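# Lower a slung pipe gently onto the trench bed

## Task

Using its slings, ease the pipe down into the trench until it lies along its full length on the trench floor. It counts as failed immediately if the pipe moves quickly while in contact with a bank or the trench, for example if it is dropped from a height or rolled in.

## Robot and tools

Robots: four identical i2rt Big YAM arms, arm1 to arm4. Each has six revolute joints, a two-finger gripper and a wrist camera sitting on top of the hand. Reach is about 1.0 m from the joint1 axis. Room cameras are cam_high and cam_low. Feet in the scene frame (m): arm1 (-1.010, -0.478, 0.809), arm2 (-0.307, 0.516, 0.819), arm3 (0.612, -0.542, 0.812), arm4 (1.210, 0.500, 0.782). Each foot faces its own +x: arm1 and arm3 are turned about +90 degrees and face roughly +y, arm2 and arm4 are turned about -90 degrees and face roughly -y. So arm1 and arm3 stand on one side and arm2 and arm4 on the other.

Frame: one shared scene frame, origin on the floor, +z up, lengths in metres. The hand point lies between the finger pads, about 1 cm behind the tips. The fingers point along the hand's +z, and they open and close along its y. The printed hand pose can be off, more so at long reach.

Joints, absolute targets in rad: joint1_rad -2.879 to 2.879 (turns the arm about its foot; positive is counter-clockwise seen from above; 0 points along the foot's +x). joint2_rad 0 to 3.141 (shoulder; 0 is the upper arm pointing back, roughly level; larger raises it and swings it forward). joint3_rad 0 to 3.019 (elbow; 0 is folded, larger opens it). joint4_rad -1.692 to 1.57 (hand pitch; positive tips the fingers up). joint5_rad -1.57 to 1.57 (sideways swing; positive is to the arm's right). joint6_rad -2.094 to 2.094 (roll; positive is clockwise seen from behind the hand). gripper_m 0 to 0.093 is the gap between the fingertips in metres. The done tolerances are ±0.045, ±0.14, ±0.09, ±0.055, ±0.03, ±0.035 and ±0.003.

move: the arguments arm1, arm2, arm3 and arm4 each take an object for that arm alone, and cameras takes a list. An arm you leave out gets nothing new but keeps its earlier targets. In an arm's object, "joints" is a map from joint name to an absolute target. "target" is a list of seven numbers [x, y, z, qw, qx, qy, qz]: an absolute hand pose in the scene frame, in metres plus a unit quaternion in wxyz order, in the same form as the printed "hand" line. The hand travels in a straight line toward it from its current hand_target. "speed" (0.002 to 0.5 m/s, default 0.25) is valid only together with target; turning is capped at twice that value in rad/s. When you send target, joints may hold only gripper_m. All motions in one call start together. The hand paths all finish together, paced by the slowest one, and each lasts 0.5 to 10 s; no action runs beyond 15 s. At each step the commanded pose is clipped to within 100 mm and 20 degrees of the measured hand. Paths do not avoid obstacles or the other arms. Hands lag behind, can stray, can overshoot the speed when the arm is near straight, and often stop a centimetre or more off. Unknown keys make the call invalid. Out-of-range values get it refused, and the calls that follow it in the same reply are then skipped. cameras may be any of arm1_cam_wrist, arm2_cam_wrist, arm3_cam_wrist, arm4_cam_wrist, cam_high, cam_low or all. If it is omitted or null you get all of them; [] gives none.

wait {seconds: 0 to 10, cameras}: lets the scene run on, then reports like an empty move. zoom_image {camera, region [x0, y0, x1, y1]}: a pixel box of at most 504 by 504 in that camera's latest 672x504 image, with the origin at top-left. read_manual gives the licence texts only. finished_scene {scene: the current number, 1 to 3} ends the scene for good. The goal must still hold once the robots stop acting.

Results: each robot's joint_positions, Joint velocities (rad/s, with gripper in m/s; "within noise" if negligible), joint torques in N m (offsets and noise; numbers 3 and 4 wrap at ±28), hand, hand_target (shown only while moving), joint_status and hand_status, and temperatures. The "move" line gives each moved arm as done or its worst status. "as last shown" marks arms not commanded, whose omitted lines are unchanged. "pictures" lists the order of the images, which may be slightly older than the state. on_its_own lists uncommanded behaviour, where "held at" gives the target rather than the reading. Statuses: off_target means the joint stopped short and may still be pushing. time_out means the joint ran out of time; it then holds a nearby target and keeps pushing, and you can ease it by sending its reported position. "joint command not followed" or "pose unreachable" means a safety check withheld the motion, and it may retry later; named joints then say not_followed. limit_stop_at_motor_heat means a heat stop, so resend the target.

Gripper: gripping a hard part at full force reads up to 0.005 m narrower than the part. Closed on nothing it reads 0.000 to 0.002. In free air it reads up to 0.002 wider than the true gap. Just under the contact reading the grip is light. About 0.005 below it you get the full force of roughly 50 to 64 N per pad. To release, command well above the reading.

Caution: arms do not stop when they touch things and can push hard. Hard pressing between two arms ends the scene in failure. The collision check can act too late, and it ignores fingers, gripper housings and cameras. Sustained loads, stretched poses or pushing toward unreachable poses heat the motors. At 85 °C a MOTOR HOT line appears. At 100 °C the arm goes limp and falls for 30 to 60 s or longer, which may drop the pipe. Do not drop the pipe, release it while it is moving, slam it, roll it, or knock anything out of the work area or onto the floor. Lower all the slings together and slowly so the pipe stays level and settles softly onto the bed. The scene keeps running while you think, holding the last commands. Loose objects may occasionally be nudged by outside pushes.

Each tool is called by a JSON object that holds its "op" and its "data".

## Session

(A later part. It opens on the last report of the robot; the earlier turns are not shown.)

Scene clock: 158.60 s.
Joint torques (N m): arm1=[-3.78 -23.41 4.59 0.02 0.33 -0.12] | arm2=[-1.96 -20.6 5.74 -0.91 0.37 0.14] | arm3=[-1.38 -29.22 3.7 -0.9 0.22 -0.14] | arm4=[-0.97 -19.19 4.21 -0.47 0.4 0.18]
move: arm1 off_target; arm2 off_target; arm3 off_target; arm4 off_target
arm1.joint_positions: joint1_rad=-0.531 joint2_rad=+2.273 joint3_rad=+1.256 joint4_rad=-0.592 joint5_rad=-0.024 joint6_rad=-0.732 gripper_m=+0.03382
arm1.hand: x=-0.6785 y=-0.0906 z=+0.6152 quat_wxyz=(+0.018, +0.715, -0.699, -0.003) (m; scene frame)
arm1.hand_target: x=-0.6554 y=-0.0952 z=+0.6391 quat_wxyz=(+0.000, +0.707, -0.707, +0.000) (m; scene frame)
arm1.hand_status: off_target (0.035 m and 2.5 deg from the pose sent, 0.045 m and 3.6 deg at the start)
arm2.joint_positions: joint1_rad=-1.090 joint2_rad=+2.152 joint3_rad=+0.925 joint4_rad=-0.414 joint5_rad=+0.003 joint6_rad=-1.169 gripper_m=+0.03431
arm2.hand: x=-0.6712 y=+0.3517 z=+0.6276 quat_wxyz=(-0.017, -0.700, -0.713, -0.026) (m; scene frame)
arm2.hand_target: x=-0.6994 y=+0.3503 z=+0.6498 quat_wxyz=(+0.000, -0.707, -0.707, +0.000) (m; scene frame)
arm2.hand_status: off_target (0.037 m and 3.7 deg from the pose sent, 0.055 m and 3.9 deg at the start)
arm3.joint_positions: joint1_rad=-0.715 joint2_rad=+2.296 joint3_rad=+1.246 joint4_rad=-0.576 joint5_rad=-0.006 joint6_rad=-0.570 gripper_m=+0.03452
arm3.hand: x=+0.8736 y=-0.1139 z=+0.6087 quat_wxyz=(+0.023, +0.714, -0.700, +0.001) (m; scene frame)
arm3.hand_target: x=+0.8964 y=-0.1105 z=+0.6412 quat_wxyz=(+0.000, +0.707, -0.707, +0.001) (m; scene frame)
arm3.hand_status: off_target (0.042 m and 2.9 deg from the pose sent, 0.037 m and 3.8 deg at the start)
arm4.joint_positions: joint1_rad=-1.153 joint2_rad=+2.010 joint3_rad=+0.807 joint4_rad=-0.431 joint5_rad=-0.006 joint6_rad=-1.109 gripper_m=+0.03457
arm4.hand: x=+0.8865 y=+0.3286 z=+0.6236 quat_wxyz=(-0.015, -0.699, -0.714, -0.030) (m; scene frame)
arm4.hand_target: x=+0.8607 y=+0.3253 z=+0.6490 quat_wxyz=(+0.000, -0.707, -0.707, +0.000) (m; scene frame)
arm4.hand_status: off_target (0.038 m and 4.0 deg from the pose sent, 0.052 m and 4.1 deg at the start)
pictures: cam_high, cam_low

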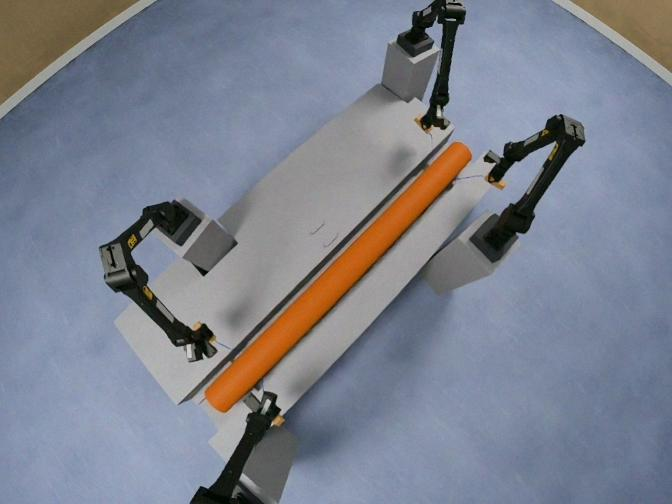

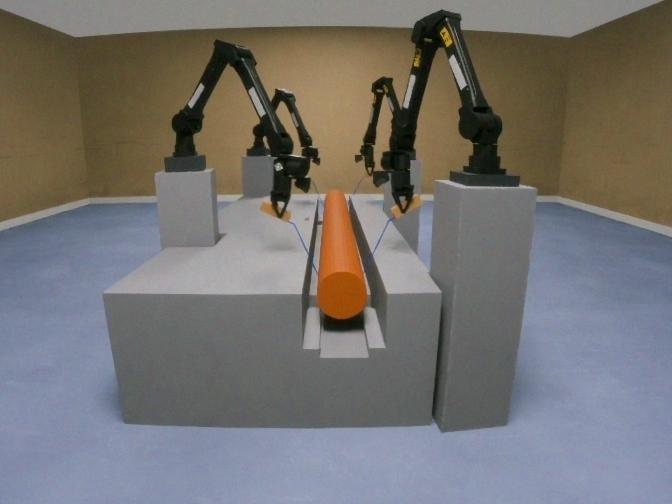

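{"op": "move", "data": {"arm1": {"target":[-0.655,-0.095,0.585,0,0.707,-0.707,0],"speed":0.04}, "arm2": {"target":[-0.70,0.35,0.595,0,0.707,0.707,0],"speed":0.04}, "arm3": {"target":[0.89,-0.105,0.588,0,0.707,-0.707,0],"speed":0.04}, "arm4": {"target":[0.86,0.33,0.595,0,0.707,0.707,0],"speed":0.04}, "cameras": ["cam_low","cam_high"]}}

{"op": "zoom_image", "data": {"camera": "cam_low", "region": [230, 200, 430, 370]}}

{"op": "zoom_image", "data": {"camera": "cam_high", "region": [370, 70, 520, 220]}}

Scene clock: 164.00 s.
Joint torques (N m): arm1=[-3.37 -22.59 5.38 0.18 0.27 -0.15] | arm2=[-2.08 -20.13 3.82 -0.88 0.66 0.11] | arm3=[-0.32 -27.52 3.75 -0.99 0.28 0.07] | arm4=[-1.85 -17.73 2.74 -0.18 0.54 0.06]
move: arm1 off_target; arm2 off_target; arm3 off_target; arm4 off_target
arm1.joint_positions: joint1_rad=-0.531 joint2_rad=+2.371 joint3_rad=+1.266 joint4_rad=-0.503 joint5_rad=-0.023 joint6_rad=-0.733 gripper_m=+0.03382
arm1.hand: x=-0.6821 y=-0.0961 z=+0.5685 quat_wxyz=(+0.018, +0.715, -0.699, -0.002) (m; scene frame)
arm1.hand_target: x=-0.6555 y=-0.0955 z=+0.5850 quat_wxyz=(+0.000, +0.707, -0.707, +0.000) (m; scene frame)
arm1.hand_status: off_target (0.032 m and 2.4 deg from the pose sent, 0.039 m and 2.5 deg at the start)
arm2.joint_positions: joint1_rad=-1.090 joint2_rad=+2.286 joint3_rad=+0.974 joint4_rad=-0.304 joint5_rad=-0.004 joint6_rad=-1.168 gripper_m=+0.03431
arm2.hand: x=-0.6801 y=+0.3457 z=+0.5801 quat_wxyz=(-0.015, -0.701, -0.713, -0.013) (m; scene frame)
arm2.hand_target: x=-0.6996 y=+0.3501 z=+0.5947 quat_wxyz=(+0.000, -0.707, -0.707, +0.000) (m; scene frame)
arm2.hand_status: off_target (0.025 m and 2.5 deg from the pose sent, 0.044 m and 3.8 deg at the start)
arm3.joint_positions: joint1_rad=-0.712 joint2_rad=+2.394 joint3_rad=+1.273 joint4_rad=-0.484 joint5_rad=-0.008 joint6_rad=-0.570 gripper_m=+0.03452
arm3.hand: x=+0.8740 y=-0.1094 z=+0.5656 quat_wxyz=(+0.012, +0.715, -0.699, -0.002) (m; scene frame)
arm3.hand_target: x=+0.8896 y=-0.1053 z=+0.5872 quat_wxyz=(+0.000, +0.707, -0.707, +0.000) (m; scene frame)
arm3.hand_status: off_target (0.028 m and 2.0 deg from the pose sent, 0.028 m and 2.9 deg at the start)
arm4.joint_positions: joint1_rad=-1.153 joint2_rad=+2.140 joint3_rad=+0.830 joint4_rad=-0.298 joint5_rad=-0.010 joint6_rad=-1.109 gripper_m=+0.03457
arm4.hand: x=+0.8812 y=+0.3249 z=+0.5792 quat_wxyz=(-0.013, -0.699, -0.714, -0.017) (m; scene frame)
arm4.hand_target: x=+0.8604 y=+0.3301 z=+0.5945 quat_wxyz=(+0.000, -0.707, -0.707, +0.000) (m; scene frame)
arm4.hand_status: off_target (0.027 m and 2.7 deg from the pose sent, 0.039 m and 4.0 deg at the start)
pictures: cam_high, cam_low

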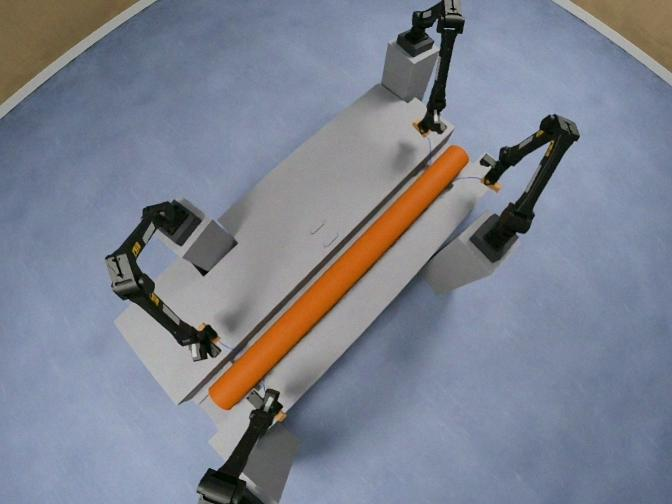

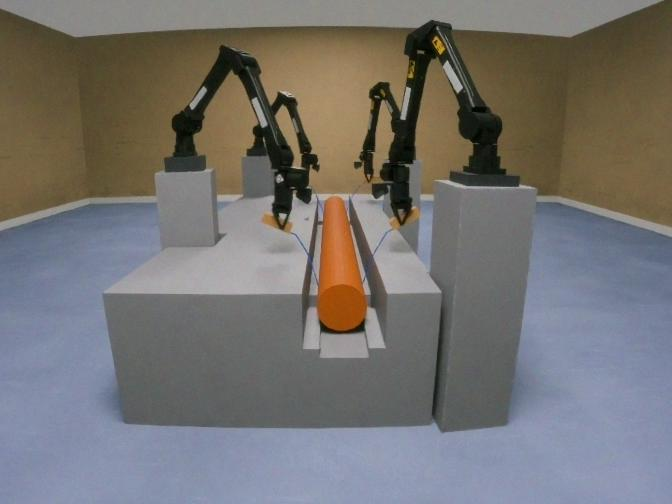

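Scaled by 2.520.

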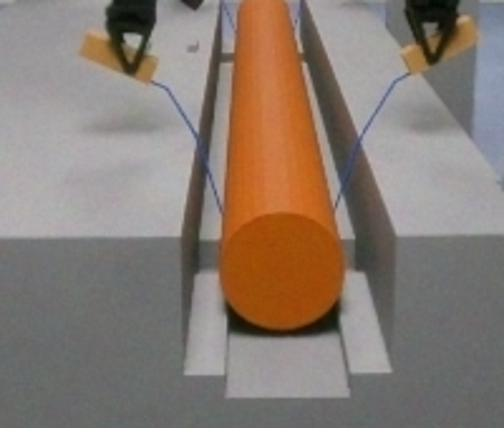

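Scaled by 3.360.

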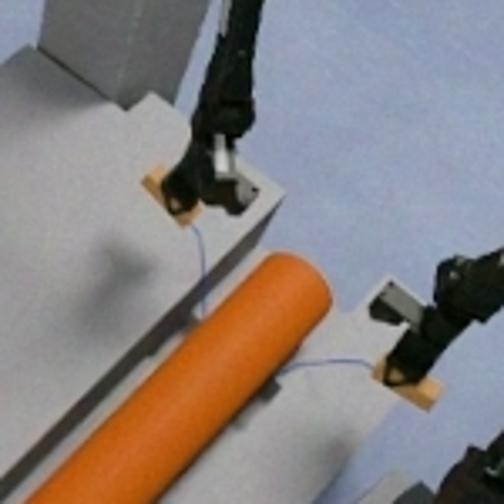

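{"op": "move", "data": {"arm1": {"target":[-0.655,-0.105,0.548,0,0.707,-0.707,0],"speed":0.04}, "arm2": {"target":[-0.70,0.35,0.555,0,0.707,0.707,0],"speed":0.04}, "arm3": {"target":[0.89,-0.11,0.55,0,0.707,-0.707,0],"speed":0.04}, "arm4": {"target":[0.86,0.335,0.555,0,0.707,0.707,0],"speed":0.04}, "cameras": ["cam_low","cam_high"]}}

{"op": "zoom_image", "data": {"camera": "cam_low", "region": [230, 200, 430, 370]}}

{"op": "zoom_image", "data": {"camera": "cam_high", "region": [370, 70, 520, 220]}}

Scene clock: 168.60 s.
Joint torques (N m): arm1=[-3.84 -20.48 4.04 0.13 0.4 -0.08] | arm2=[-2.43 -19.55 2.52 -0.72 0.96 0.09] | arm3=[-0.79 -24.23 3.92 -0.35 0.31 0.01] | arm4=[-1.61 -15.62 2.39 0.23 0.56 -0.01]
move: arm1 off_target; arm2 off_target; arm3 off_target; arm4 off_target
arm1.joint_positions: joint1_rad=-0.536 joint2_rad=+2.434 joint3_rad=+1.286 joint4_rad=-0.432 joint5_rad=-0.027 joint6_rad=-0.747 gripper_m=+0.03382
arm1.hand: x=-0.6770 y=-0.0939 z=+0.5406 quat_wxyz=(+0.004, +0.719, -0.695, -0.005) (m; scene frame)
arm1.hand_target: x=-0.6556 y=-0.1052 z=+0.5479 quat_wxyz=(+0.000, +0.707, -0.707, +0.000) (m; scene frame)
arm1.hand_status: off_target (0.026 m and 2.0 deg from the pose sent, 0.035 m and 2.4 deg at the start)
arm2.joint_positions: joint1_rad=-1.088 joint2_rad=+2.382 joint3_rad=+1.021 joint4_rad=-0.235 joint5_rad=-0.012 joint6_rad=-1.168 gripper_m=+0.03431
arm2.hand: x=-0.6870 y=+0.3396 z=+0.5458 quat_wxyz=(-0.015, -0.700, -0.714, -0.003) (m; scene frame)
arm2.hand_target: x=-0.6997 y=+0.3500 z=+0.5548 quat_wxyz=(+0.000, -0.707, -0.707, +0.000) (m; scene frame)
arm2.hand_status: off_target (0.019 m and 2.1 deg from the pose sent, 0.032 m and 2.5 deg at the start)
arm3.joint_positions: joint1_rad=-0.712 joint2_rad=+2.439 joint3_rad=+1.287 joint4_rad=-0.434 joint5_rad=-0.008 joint6_rad=-0.570 gripper_m=+0.03452
arm3.hand: x=+0.8754 y=-0.1068 z=+0.5457 quat_wxyz=(+0.003, +0.715, -0.699, -0.005) (m; scene frame)
arm3.hand_target: x=+0.8897 y=-0.1101 z=+0.5500 quat_wxyz=(+0.000, +0.707, -0.707, +0.000) (m; scene frame)
arm3.hand_status: off_target (0.016 m and 1.5 deg from the pose sent, 0.022 m and 2.0 deg at the start)
arm4.joint_positions: joint1_rad=-1.168 joint2_rad=+2.226 joint3_rad=+0.853 joint4_rad=-0.218 joint5_rad=-0.010 joint6_rad=-1.116 gripper_m=+0.03457
arm4.hand: x=+0.8753 y=+0.3278 z=+0.5499 quat_wxyz=(-0.011, -0.702, -0.712, -0.008) (m; scene frame)
arm4.hand_target: x=+0.8602 y=+0.3350 z=+0.5551 quat_wxyz=(+0.000, -0.707, -0.707, +0.000) (m; scene frame)
arm4.hand_status: off_target (0.018 m and 1.7 deg from the pose sent, 0.034 m and 2.7 deg at the start)
pictures: cam_high, cam_low

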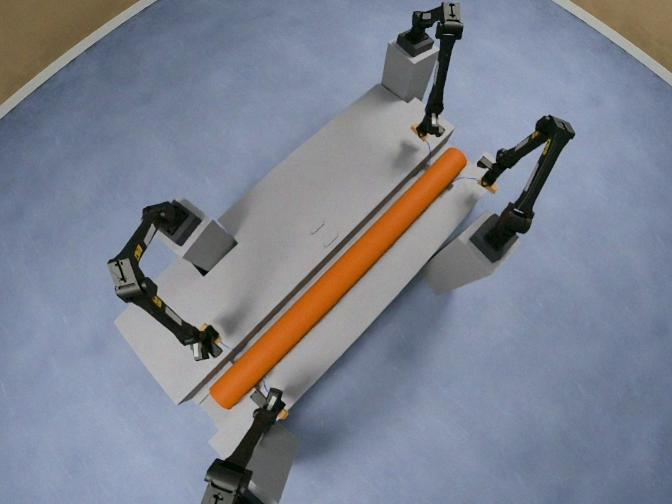

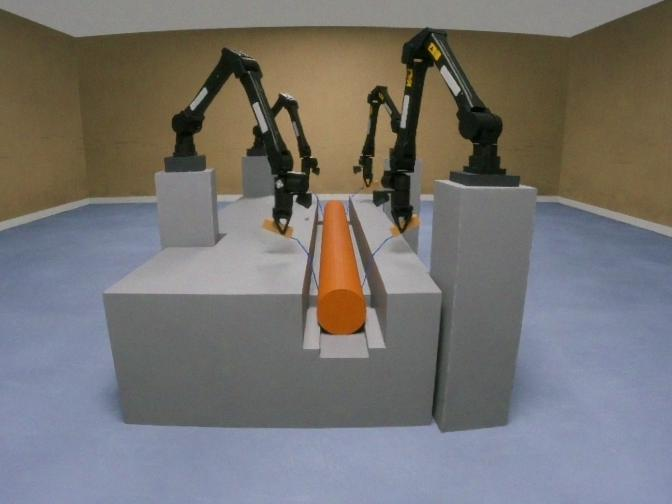

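Scaled by 2.520.

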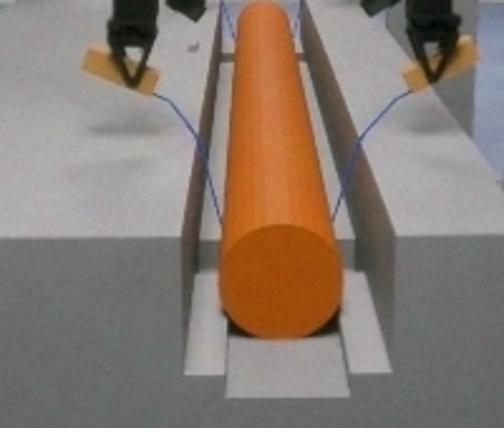

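Scaled by 3.360.

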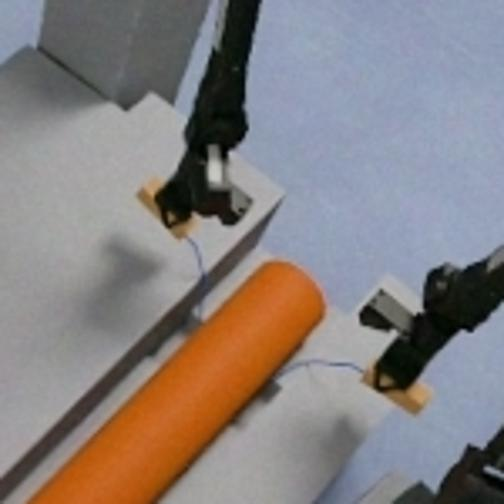

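{"op": "move", "data": {"arm1": {"target":[-0.665,-0.14,0.485,0,0.707,-0.707,0],"speed":0.05}, "arm2": {"target":[-0.70,0.28,0.49,0,0.707,0.707,0],"speed":0.05}, "arm3": {"target":[0.885,-0.14,0.485,0,0.707,-0.707,0],"speed":0.05}, "arm4": {"target":[0.86,0.28,0.49,0,0.707,0.707,0],"speed":0.05}}}

{"op": "zoom_image", "data": {"camera": "cam_low", "region": [230, 180, 430, 350]}}

Scene clock: 174.50 s.
Joint torques (N m): arm1=[-1.03 -17.96 2.65 0.99 -0.01 -0.09] | arm2=[0.38 -18.43 4.19 -0.47 -0.08 0.26] | arm3=[0.38 -21.95 2.5 0.46 -0.03 -0.07] | arm4=[1.26 -15.33 2.93 0.64 0.01 0.36]
move: arm1 off_target; arm2 done; arm3 done; arm4 off_target
arm1.joint_positions: joint1_rad=-0.602 joint2_rad=+2.519 joint3_rad=+1.269 joint4_rad=-0.307 joint5_rad=-0.019 joint6_rad=-0.780 gripper_m=+0.03382
arm1.hand: x=-0.6610 y=-0.1288 z=+0.4982 quat_wxyz=(-0.009, +0.707, -0.707, -0.001) (m; scene frame)
arm1.hand_target: x=-0.6655 y=-0.1401 z=+0.4854 quat_wxyz=(+0.000, +0.707, -0.707, +0.000) (m; scene frame)
arm1.hand_status: off_target (0.018 m and 1.0 deg from the pose sent, 0.073 m and 2.0 deg at the start)
arm2.joint_positions: joint1_rad=-0.984 joint2_rad=+2.545 joint3_rad=+1.182 joint4_rad=-0.230 joint5_rad=+0.012 joint6_rad=-1.042 gripper_m=+0.03431
arm2.hand: x=-0.6951 y=+0.2888 z=+0.4913 quat_wxyz=(-0.003, -0.709, -0.706, -0.006) (m; scene frame)
arm2.hand_target: x=-0.6998 y=+0.2801 z=+0.4901 quat_wxyz=(+0.000, -0.707, -0.707, +0.000) (m; scene frame)
arm2.hand_status: done (0.010 m and 0.7 deg from the pose sent, 0.083 m and 2.1 deg at the start)
arm3.joint_positions: joint1_rad=-0.752 joint2_rad=+2.551 joint3_rad=+1.283 joint4_rad=-0.310 joint5_rad=-0.001 joint6_rad=-0.589 gripper_m=+0.03452
arm3.hand: x=+0.8826 y=-0.1344 z=+0.4912 quat_wxyz=(-0.001, +0.708, -0.706, -0.002) (m; scene frame)
arm3.hand_target: x=+0.8849 y=-0.1400 z=+0.4852 quat_wxyz=(+0.000, +0.707, -0.707, +0.000) (m; scene frame)
arm3.hand_status: done (0.009 m and 0.3 deg from the pose sent, 0.070 m and 1.5 deg at the start)
arm4.joint_positions: joint1_rad=-1.088 joint2_rad=+2.405 joint3_rad=+0.988 joint4_rad=-0.178 joint5_rad=+0.004 joint6_rad=-1.028 gripper_m=+0.03457
arm4.hand: x=+0.8687 y=+0.2913 z=+0.4921 quat_wxyz=(-0.003, -0.705, -0.709, -0.013) (m; scene frame)
arm4.hand_target: x=+0.8602 y=+0.2800 z=+0.4904 quat_wxyz=(+0.000, -0.707, -0.707, +0.000) (m; scene frame)
arm4.hand_status: off_target (0.014 m and 1.6 deg from the pose sent, 0.078 m and 1.7 deg at the start)
pictures: arm1_cam_wrist, arm2_cam_wrist, arm3_cam_wrist, arm4_cam_wrist, cam_high, cam_low

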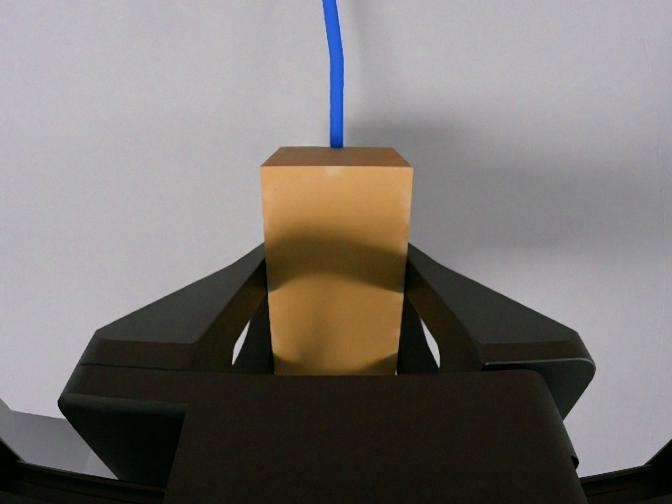

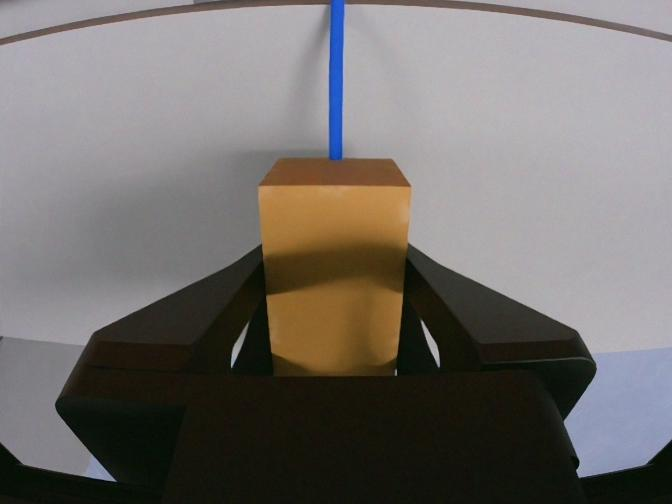

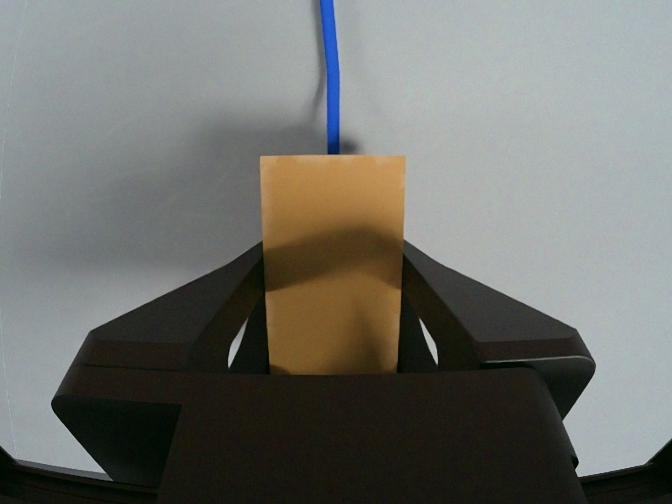

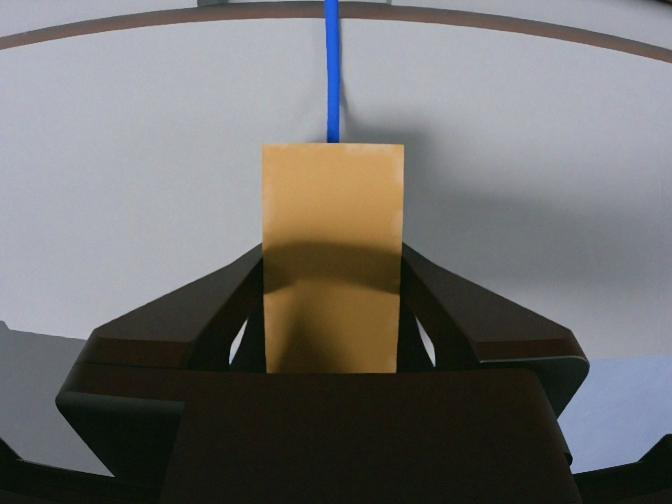

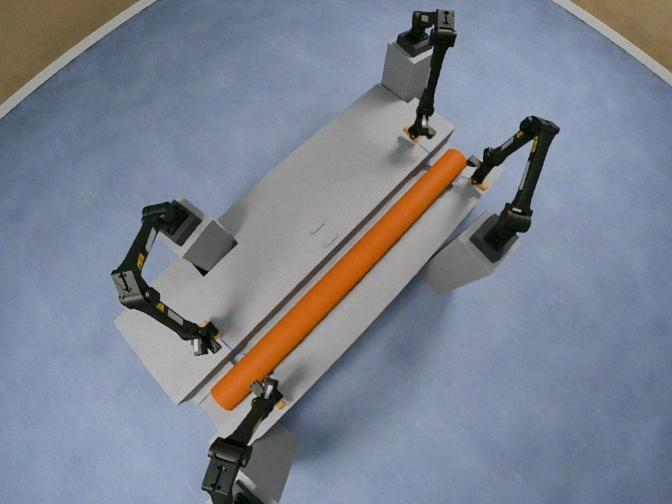

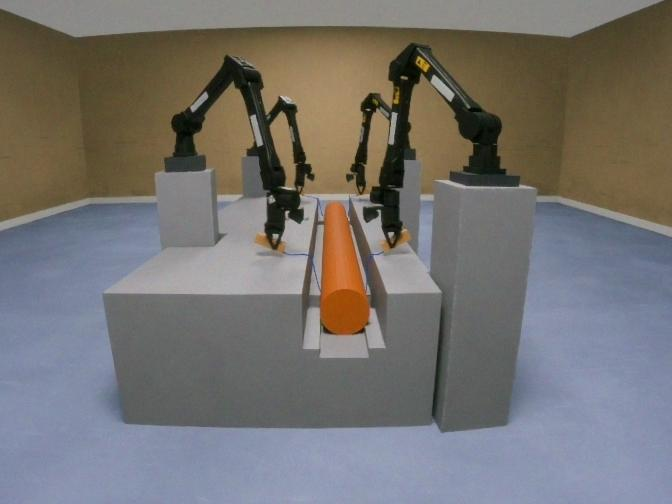

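Scaled by 2.520.

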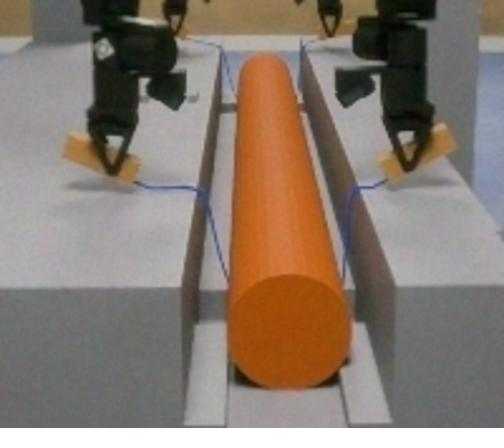

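{"op": "move", "data": {"arm1": {"target":[-0.665,-0.14,0.468,0,0.707,-0.707,0],"speed":0.05}, "arm2": {"target":[-0.70,0.28,0.475,0,0.707,0.707,0],"speed":0.05}, "arm3": {"target":[0.885,-0.14,0.470,0,0.707,-0.707,0],"speed":0.05}, "arm4": {"target":[0.86,0.28,0.475,0,0.707,0.707,0],"speed":0.05}, "cameras": []}}

{"op": "move", "data": {"arm1": {"joints":{"gripper_m":0.05}}, "arm2": {"joints":{"gripper_m":0.05}}, "arm3": {"joints":{"gripper_m":0.05}}, "arm4": {"joints":{"gripper_m":0.05}}}}

Scene clock: 180.47 s.
Joint torques (N m): arm1=[-0.85 -17.96 4.01 0.96 0.01 -0.08] | arm2=[0.32 -18.37 4.16 0.03 -0.09 0.2] | arm3=[0.44 -19.78 3.92 0.64 -0.05 -0.03] | arm4=[1.2 -12.1 4.14 1.44 0 0.36]
move: arm1 off_target; arm2 off_target; arm3 off_target; arm4 off_target
arm1.joint_positions: joint1_rad=-0.604 joint2_rad=+2.561 joint3_rad=+1.271 joint4_rad=-0.288 joint5_rad=-0.019 joint6_rad=-0.782 gripper_m=+0.03382
arm1.hand: x=-0.6698 y=-0.1392 z=+0.4787 quat_wxyz=(+0.002, +0.707, -0.707, -0.001) (m; scene frame)
arm1.hand_target: x=-0.6651 y=-0.1401 z=+0.4684 quat_wxyz=(+0.000, +0.707, -0.707, +0.000) (m; scene frame)
arm1.hand_status: off_target (0.012 m and 0.3 deg from the pose sent, 0.033 m and 1.0 deg at the start)
arm2.joint_positions: joint1_rad=-0.984 joint2_rad=+2.582 joint3_rad=+1.203 joint4_rad=-0.227 joint5_rad=+0.012 joint6_rad=-1.040 gripper_m=+0.03432
arm2.hand: x=-0.6923 y=+0.2902 z=+0.4774 quat_wxyz=(-0.004, -0.709, -0.705, -0.012) (m; scene frame)
arm2.hand_target: x=-0.6998 y=+0.2801 z=+0.4753 quat_wxyz=(+0.000, -0.707, -0.707, +0.000) (m; scene frame)
arm2.hand_status: off_target (0.013 m and 1.4 deg from the pose sent, 0.019 m and 0.7 deg at the start)
arm3.joint_positions: joint1_rad=-0.753 joint2_rad=+2.562 joint3_rad=+1.283 joint4_rad=-0.299 joint5_rad=-0.001 joint6_rad=-0.592 gripper_m=+0.03452
arm3.hand: x=+0.8819 y=-0.1364 z=+0.4862 quat_wxyz=(-0.001, +0.708, -0.706, -0.002) (m; scene frame)
arm3.hand_target: x=+0.8846 y=-0.1403 z=+0.4707 quat_wxyz=(+0.000, +0.707, -0.707, +0.000) (m; scene frame)
arm3.hand_status: off_target (0.017 m and 0.4 deg from the pose sent, 0.022 m and 0.3 deg at the start)
arm4.joint_positions: joint1_rad=-1.088 joint2_rad=+2.409 joint3_rad=+0.989 joint4_rad=-0.178 joint5_rad=+0.004 joint6_rad=-1.028 gripper_m=+0.03457
arm4.hand: x=+0.8692 y=+0.2915 z=+0.4909 quat_wxyz=(-0.004, -0.705, -0.709, -0.014) (m; scene frame)
arm4.hand_target: x=+0.8609 y=+0.2805 z=+0.4761 quat_wxyz=(+0.000, -0.707, -0.707, +0.000) (m; scene frame)
arm4.hand_status: off_target (0.022 m and 1.7 deg from the pose sent, 0.022 m and 1.6 deg at the start)
pictures: none

Scene clock: 181.10 s.
Joint torques (N m): arm1=[-1.2 -17.55 4.12 0.96 0.04 -0.1] | arm2=[0.32 -18.26 4.12 0.01 -0.09 0.2] | arm3=[0.32 -21.89 3.44 0.44 -0.07 -0.03] | arm4=[0.97 -16.32 1.94 0.62 -0.03 0.3]
move: arm1 done; arm2 done; arm3 done; arm4 done
arm1.joint_positions: joint1_rad=-0.604 joint2_rad=+2.561 joint3_rad=+1.271 joint4_rad=-0.288 joint5_rad=-0.018 joint6_rad=-0.782 gripper_m=+0.04993
arm1.joint_status: all done
arm1.hand: x=-0.6697 y=-0.1392 z=+0.4787 quat_wxyz=(+0.002, +0.707, -0.707, -0.001) (m; scene frame)
arm2.joint_positions: joint1_rad=-0.984 joint2_rad=+2.582 joint3_rad=+1.204 joint4_rad=-0.227 joint5_rad=+0.012 joint6_rad=-1.040 gripper_m=+0.04995
arm2.joint_status: all done
arm2.hand: x=-0.6928 y=+0.2900 z=+0.4774 quat_wxyz=(-0.004, -0.709, -0.705, -0.011) (m; scene frame)
arm3.joint_positions: joint1_rad=-0.753 joint2_rad=+2.584 joint3_rad=+1.288 joint4_rad=-0.294 joint5_rad=+0.000 joint6_rad=-0.592 gripper_m=+0.04993
arm3.joint_status: all done
arm3.hand: x=+0.8787 y=-0.1414 z=+0.4767 quat_wxyz=(+0.005, +0.708, -0.706, +0.000) (m; scene frame)
arm4.joint_positions: joint1_rad=-1.085 joint2_rad=+2.454 joint3_rad=+1.015 joint4_rad=-0.155 joint5_rad=+0.005 joint6_rad=-1.024 gripper_m=+0.04991
arm4.joint_status: all done
arm4.hand: x=+0.8677 y=+0.2891 z=+0.4751 quat_wxyz=(-0.003, -0.705, -0.709, -0.012) (m; scene frame)
pictures: arm1_cam_wrist, arm2_cam_wrist, arm3_cam_wrist, arm4_cam_wrist, cam_high, cam_low

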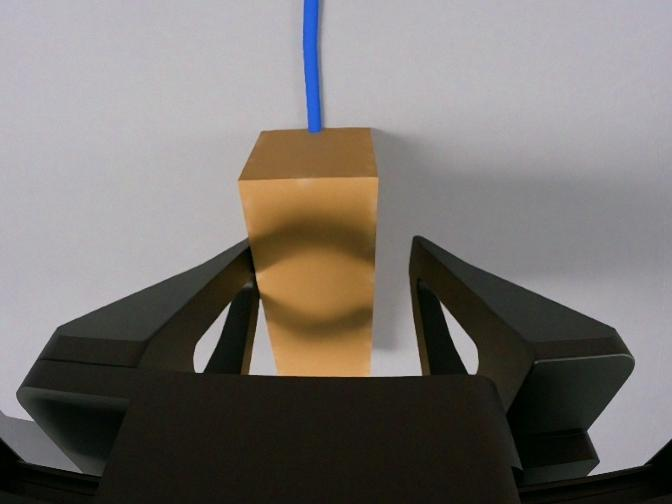

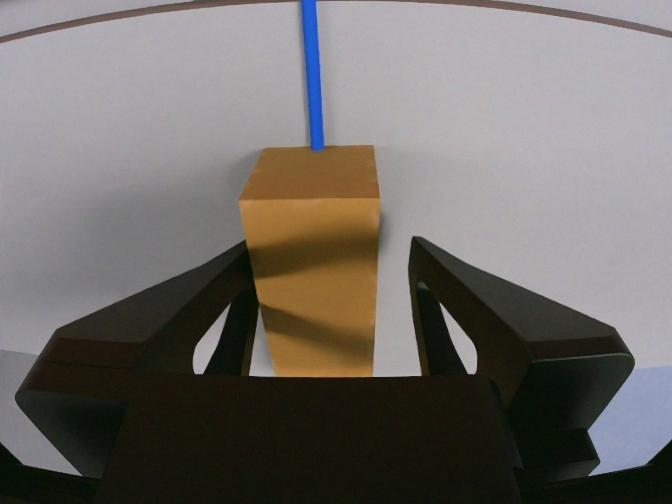

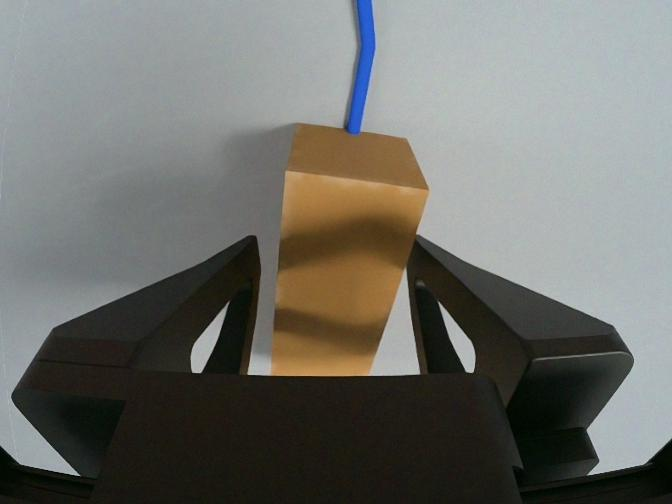

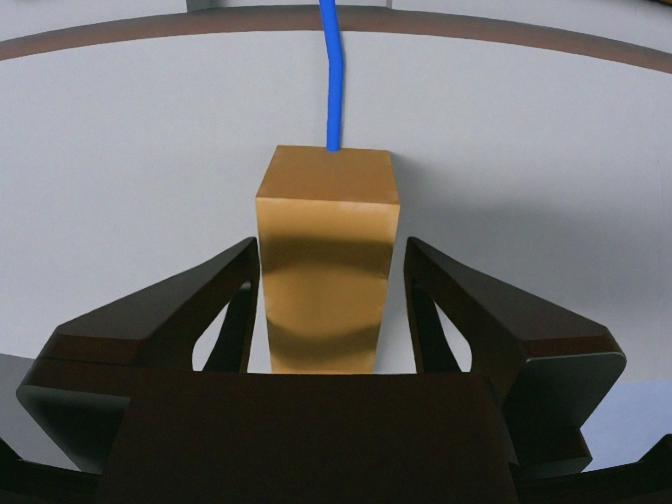

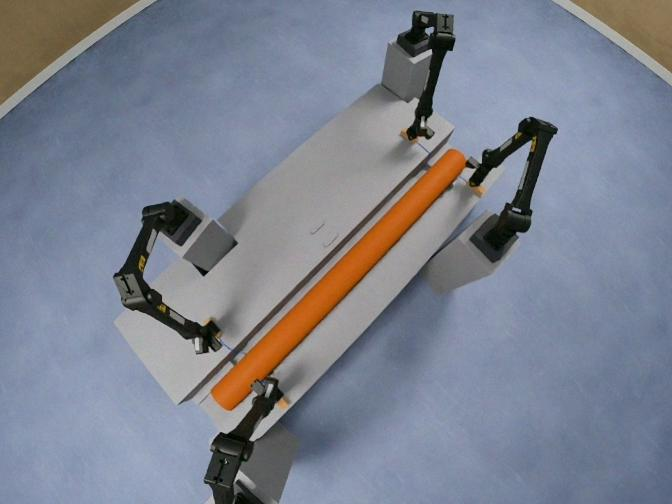

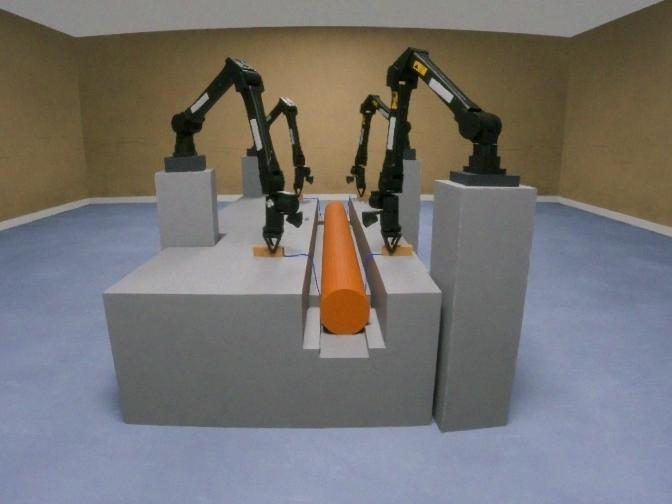

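Handles are down. Opening fully and retreating upward.

{"op": "move", "data": {"arm1": {"joints":{"gripper_m":0.09}}, "arm2": {"joints":{"gripper_m":0.09}}, "arm3": {"joints":{"gripper_m":0.09}}, "arm4": {"joints":{"gripper_m":0.09}}, "cameras": []}}

{"op": "move", "data": {"arm1": {"target":[-0.67,-0.14,0.65,0,0.707,-0.707,0],"speed":0.15}, "arm2": {"target":[-0.70,0.29,0.65,0,0.707,0.707,0],"speed":0.15}, "arm3": {"target":[0.88,-0.14,0.65,0,0.707,-0.707,0],"speed":0.15}, "arm4": {"target":[0.86,0.29,0.65,0,0.707,0.707,0],"speed":0.15}}}

{"op": "zoom_image", "data": {"camera": "cam_low", "region": [230, 180, 430, 350]}}

{"op": "finished_scene", "data": {"scene": 1}}

Scene clock: 185.00 s.
Joint torques (N m): arm1=[-1.03 -17.55 4.19 0.95 0.04 -0.06] | arm2=[0.32 -18.32 4.11 0.01 -0.1 0.2] | arm3=[0.38 -21.71 3.41 0.44 -0.07 -0.03] | arm4=[0.91 -16.32 2.02 0.62 -0.02 0.3]
move: arm1 done; arm2 done; arm3 done; arm4 done
arm1.joint_positions: joint1_rad=-0.604 joint2_rad=+2.561 joint3_rad=+1.271 joint4_rad=-0.288 joint5_rad=-0.018 joint6_rad=-0.782 gripper_m=+0.08990
arm1.joint_status: all done
arm1.hand: x=-0.6697 y=-0.1392 z=+0.4787 quat_wxyz=(+0.002, +0.707, -0.707, -0.001) (m; scene frame)
arm2.joint_positions: joint1_rad=-0.984 joint2_rad=+2.582 joint3_rad=+1.204 joint4_rad=-0.227 joint5_rad=+0.012 joint6_rad=-1.040 gripper_m=+0.08992
arm2.joint_status: all done
arm2.hand: x=-0.6928 y=+0.2900 z=+0.4774 quat_wxyz=(-0.004, -0.709, -0.705, -0.011) (m; scene frame)
arm3.joint_positions: joint1_rad=-0.753 joint2_rad=+2.584 joint3_rad=+1.288 joint4_rad=-0.294 joint5_rad=+0.000 joint6_rad=-0.592 gripper_m=+0.08990
arm3.joint_status: all done
arm3.hand: x=+0.8787 y=-0.1414 z=+0.4767 quat_wxyz=(+0.005, +0.708, -0.706, +0.000) (m; scene frame)
arm4.joint_positions: joint1_rad=-1.085 joint2_rad=+2.454 joint3_rad=+1.015 joint4_rad=-0.155 joint5_rad=+0.005 joint6_rad=-1.023 gripper_m=+0.08989
arm4.joint_status: all done
arm4.hand: x=+0.8677 y=+0.2891 z=+0.4751 quat_wxyz=(-0.003, -0.705, -0.709, -0.012) (m; scene frame)
pictures: none

Scene clock: 186.90 s.
Joint torques (N m): arm1=[-0.97 -18.26 4.45 0.1 0.02 -0.08] | arm2=[-0.73 -17.32 4.53 -0.77 -0.09 0.06] | arm3=[1.26 -21.42 4.14 -0.31 -0.07 0.07] | arm4=[-0.32 -14.8 3.32 -0.18 -0.01 0.09]
move: arm1 done; arm2 done; arm3 done; arm4 done
arm1.joint_positions: joint1_rad=-0.604 joint2_rad=+2.142 joint3_rad=+1.115 joint4_rad=-0.533 joint5_rad=-0.018 joint6_rad=-0.782 gripper_m=+0.08990
arm1.hand: x=-0.6688 y=-0.1343 z=+0.6502 quat_wxyz=(-0.007, +0.707, -0.707, -0.001) (m; scene frame)
arm1.hand_target: x=-0.6700 y=-0.1399 z=+0.6501 quat_wxyz=(+0.000, +0.707, -0.707, +0.000) (m; scene frame)
arm1.hand_status: done (0.006 m and 0.8 deg from the pose sent, 0.171 m and 0.3 deg at the start)
arm2.joint_positions: joint1_rad=-0.984 joint2_rad=+2.137 joint3_rad=+1.039 joint4_rad=-0.465 joint5_rad=+0.012 joint6_rad=-1.041 gripper_m=+0.08992
arm2.hand: x=-0.7052 y=+0.2856 z=+0.6519 quat_wxyz=(+0.002, -0.709, -0.705, +0.009) (m; scene frame)
arm2.hand_target: x=-0.7001 y=+0.2900 z=+0.6500 quat_wxyz=(+0.000, -0.707, -0.707, +0.000) (m; scene frame)
arm2.hand_status: done (0.007 m and 1.1 deg from the pose sent, 0.173 m and 1.4 deg at the start)
arm3.joint_positions: joint1_rad=-0.753 joint2_rad=+2.163 joint3_rad=+1.127 joint4_rad=-0.539 joint5_rad=+0.000 joint6_rad=-0.592 gripper_m=+0.08990
arm3.hand: x=+0.8809 y=-0.1389 z=+0.6491 quat_wxyz=(-0.003, +0.708, -0.706, -0.002) (m; scene frame)
arm3.hand_target: x=+0.8800 y=-0.1400 z=+0.6500 quat_wxyz=(+0.000, +0.707, -0.707, +0.000) (m; scene frame)
arm3.hand_status: done (0.002 m and 0.5 deg from the pose sent, 0.173 m and 0.6 deg at the start)
arm4.joint_positions: joint1_rad=-1.085 joint2_rad=+1.975 joint3_rad=+0.883 joint4_rad=-0.467 joint5_rad=+0.005 joint6_rad=-1.023 gripper_m=+0.08989
arm4.hand: x=+0.8586 y=+0.2846 z=+0.6482 quat_wxyz=(+0.001, -0.706, -0.709, +0.004) (m; scene frame)
arm4.hand_target: x=+0.8600 y=+0.2900 z=+0.6500 quat_wxyz=(+0.000, -0.707, -0.707, +0.000) (m; scene frame)
arm4.hand_status: done (0.006 m and 0.6 deg from the pose sent, 0.175 m and 1.5 deg at the start)
pictures: arm1_cam_wrist, arm2_cam_wrist, arm3_cam_wrist, arm4_cam_wrist, cam_high, cam_low

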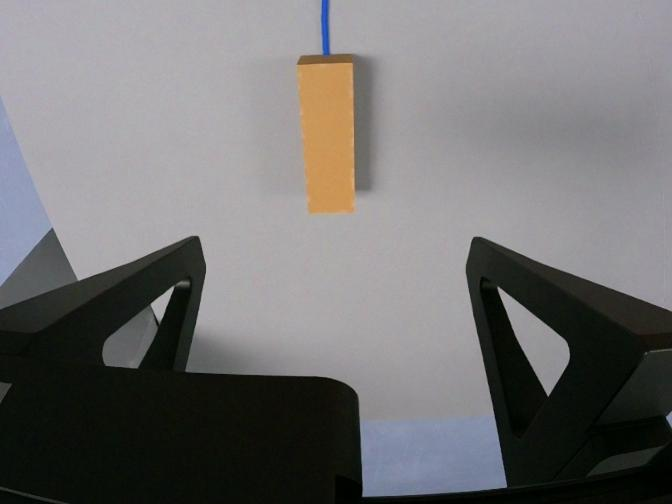

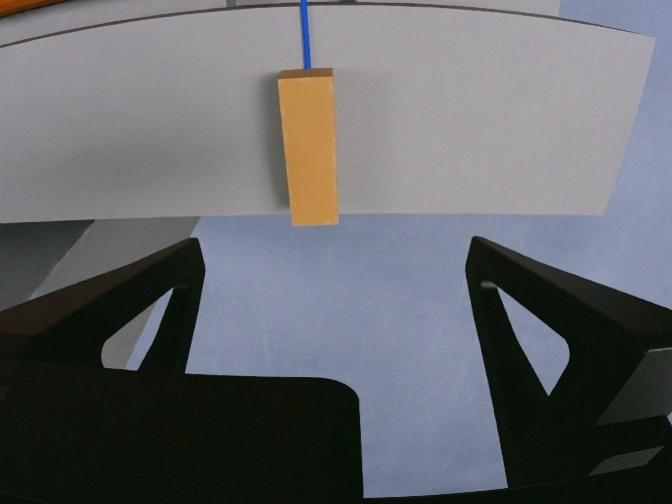

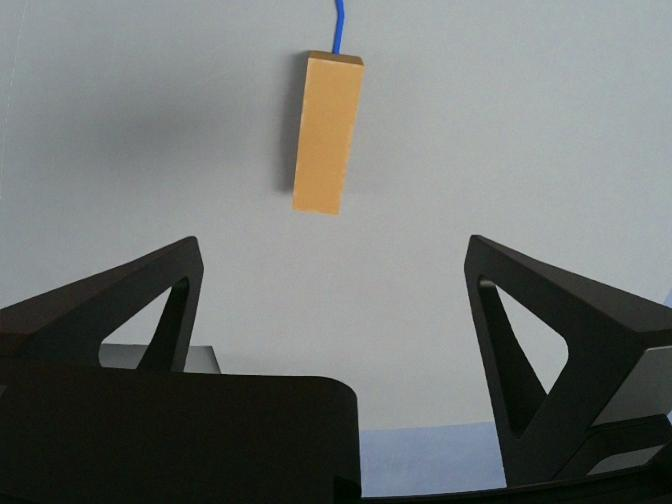

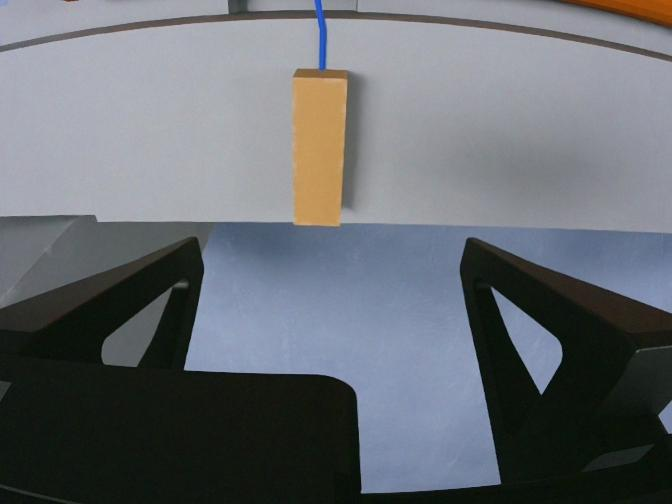

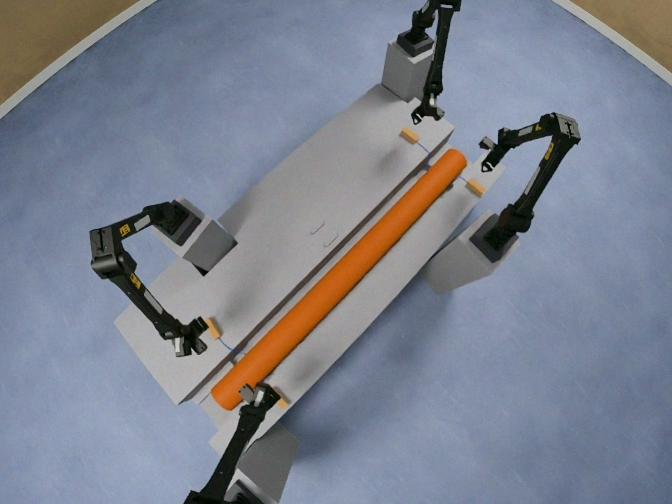

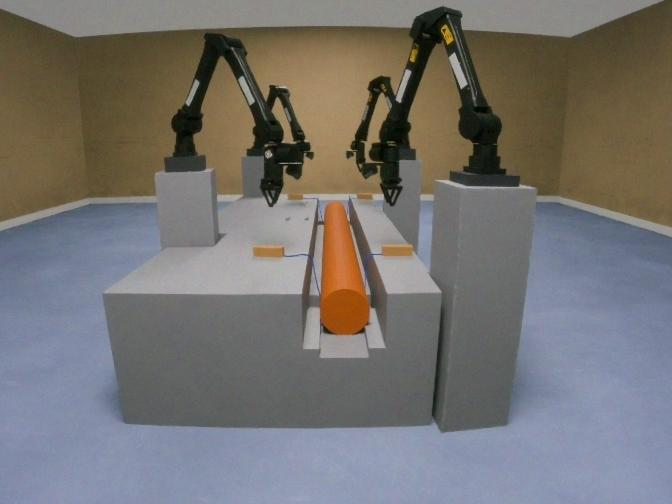

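Scaled by 2.520.

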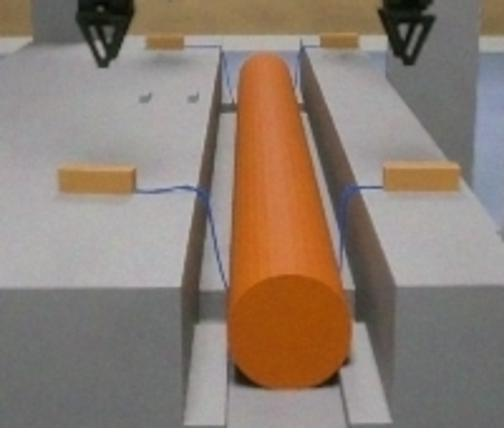

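The scene is finished: the task was done.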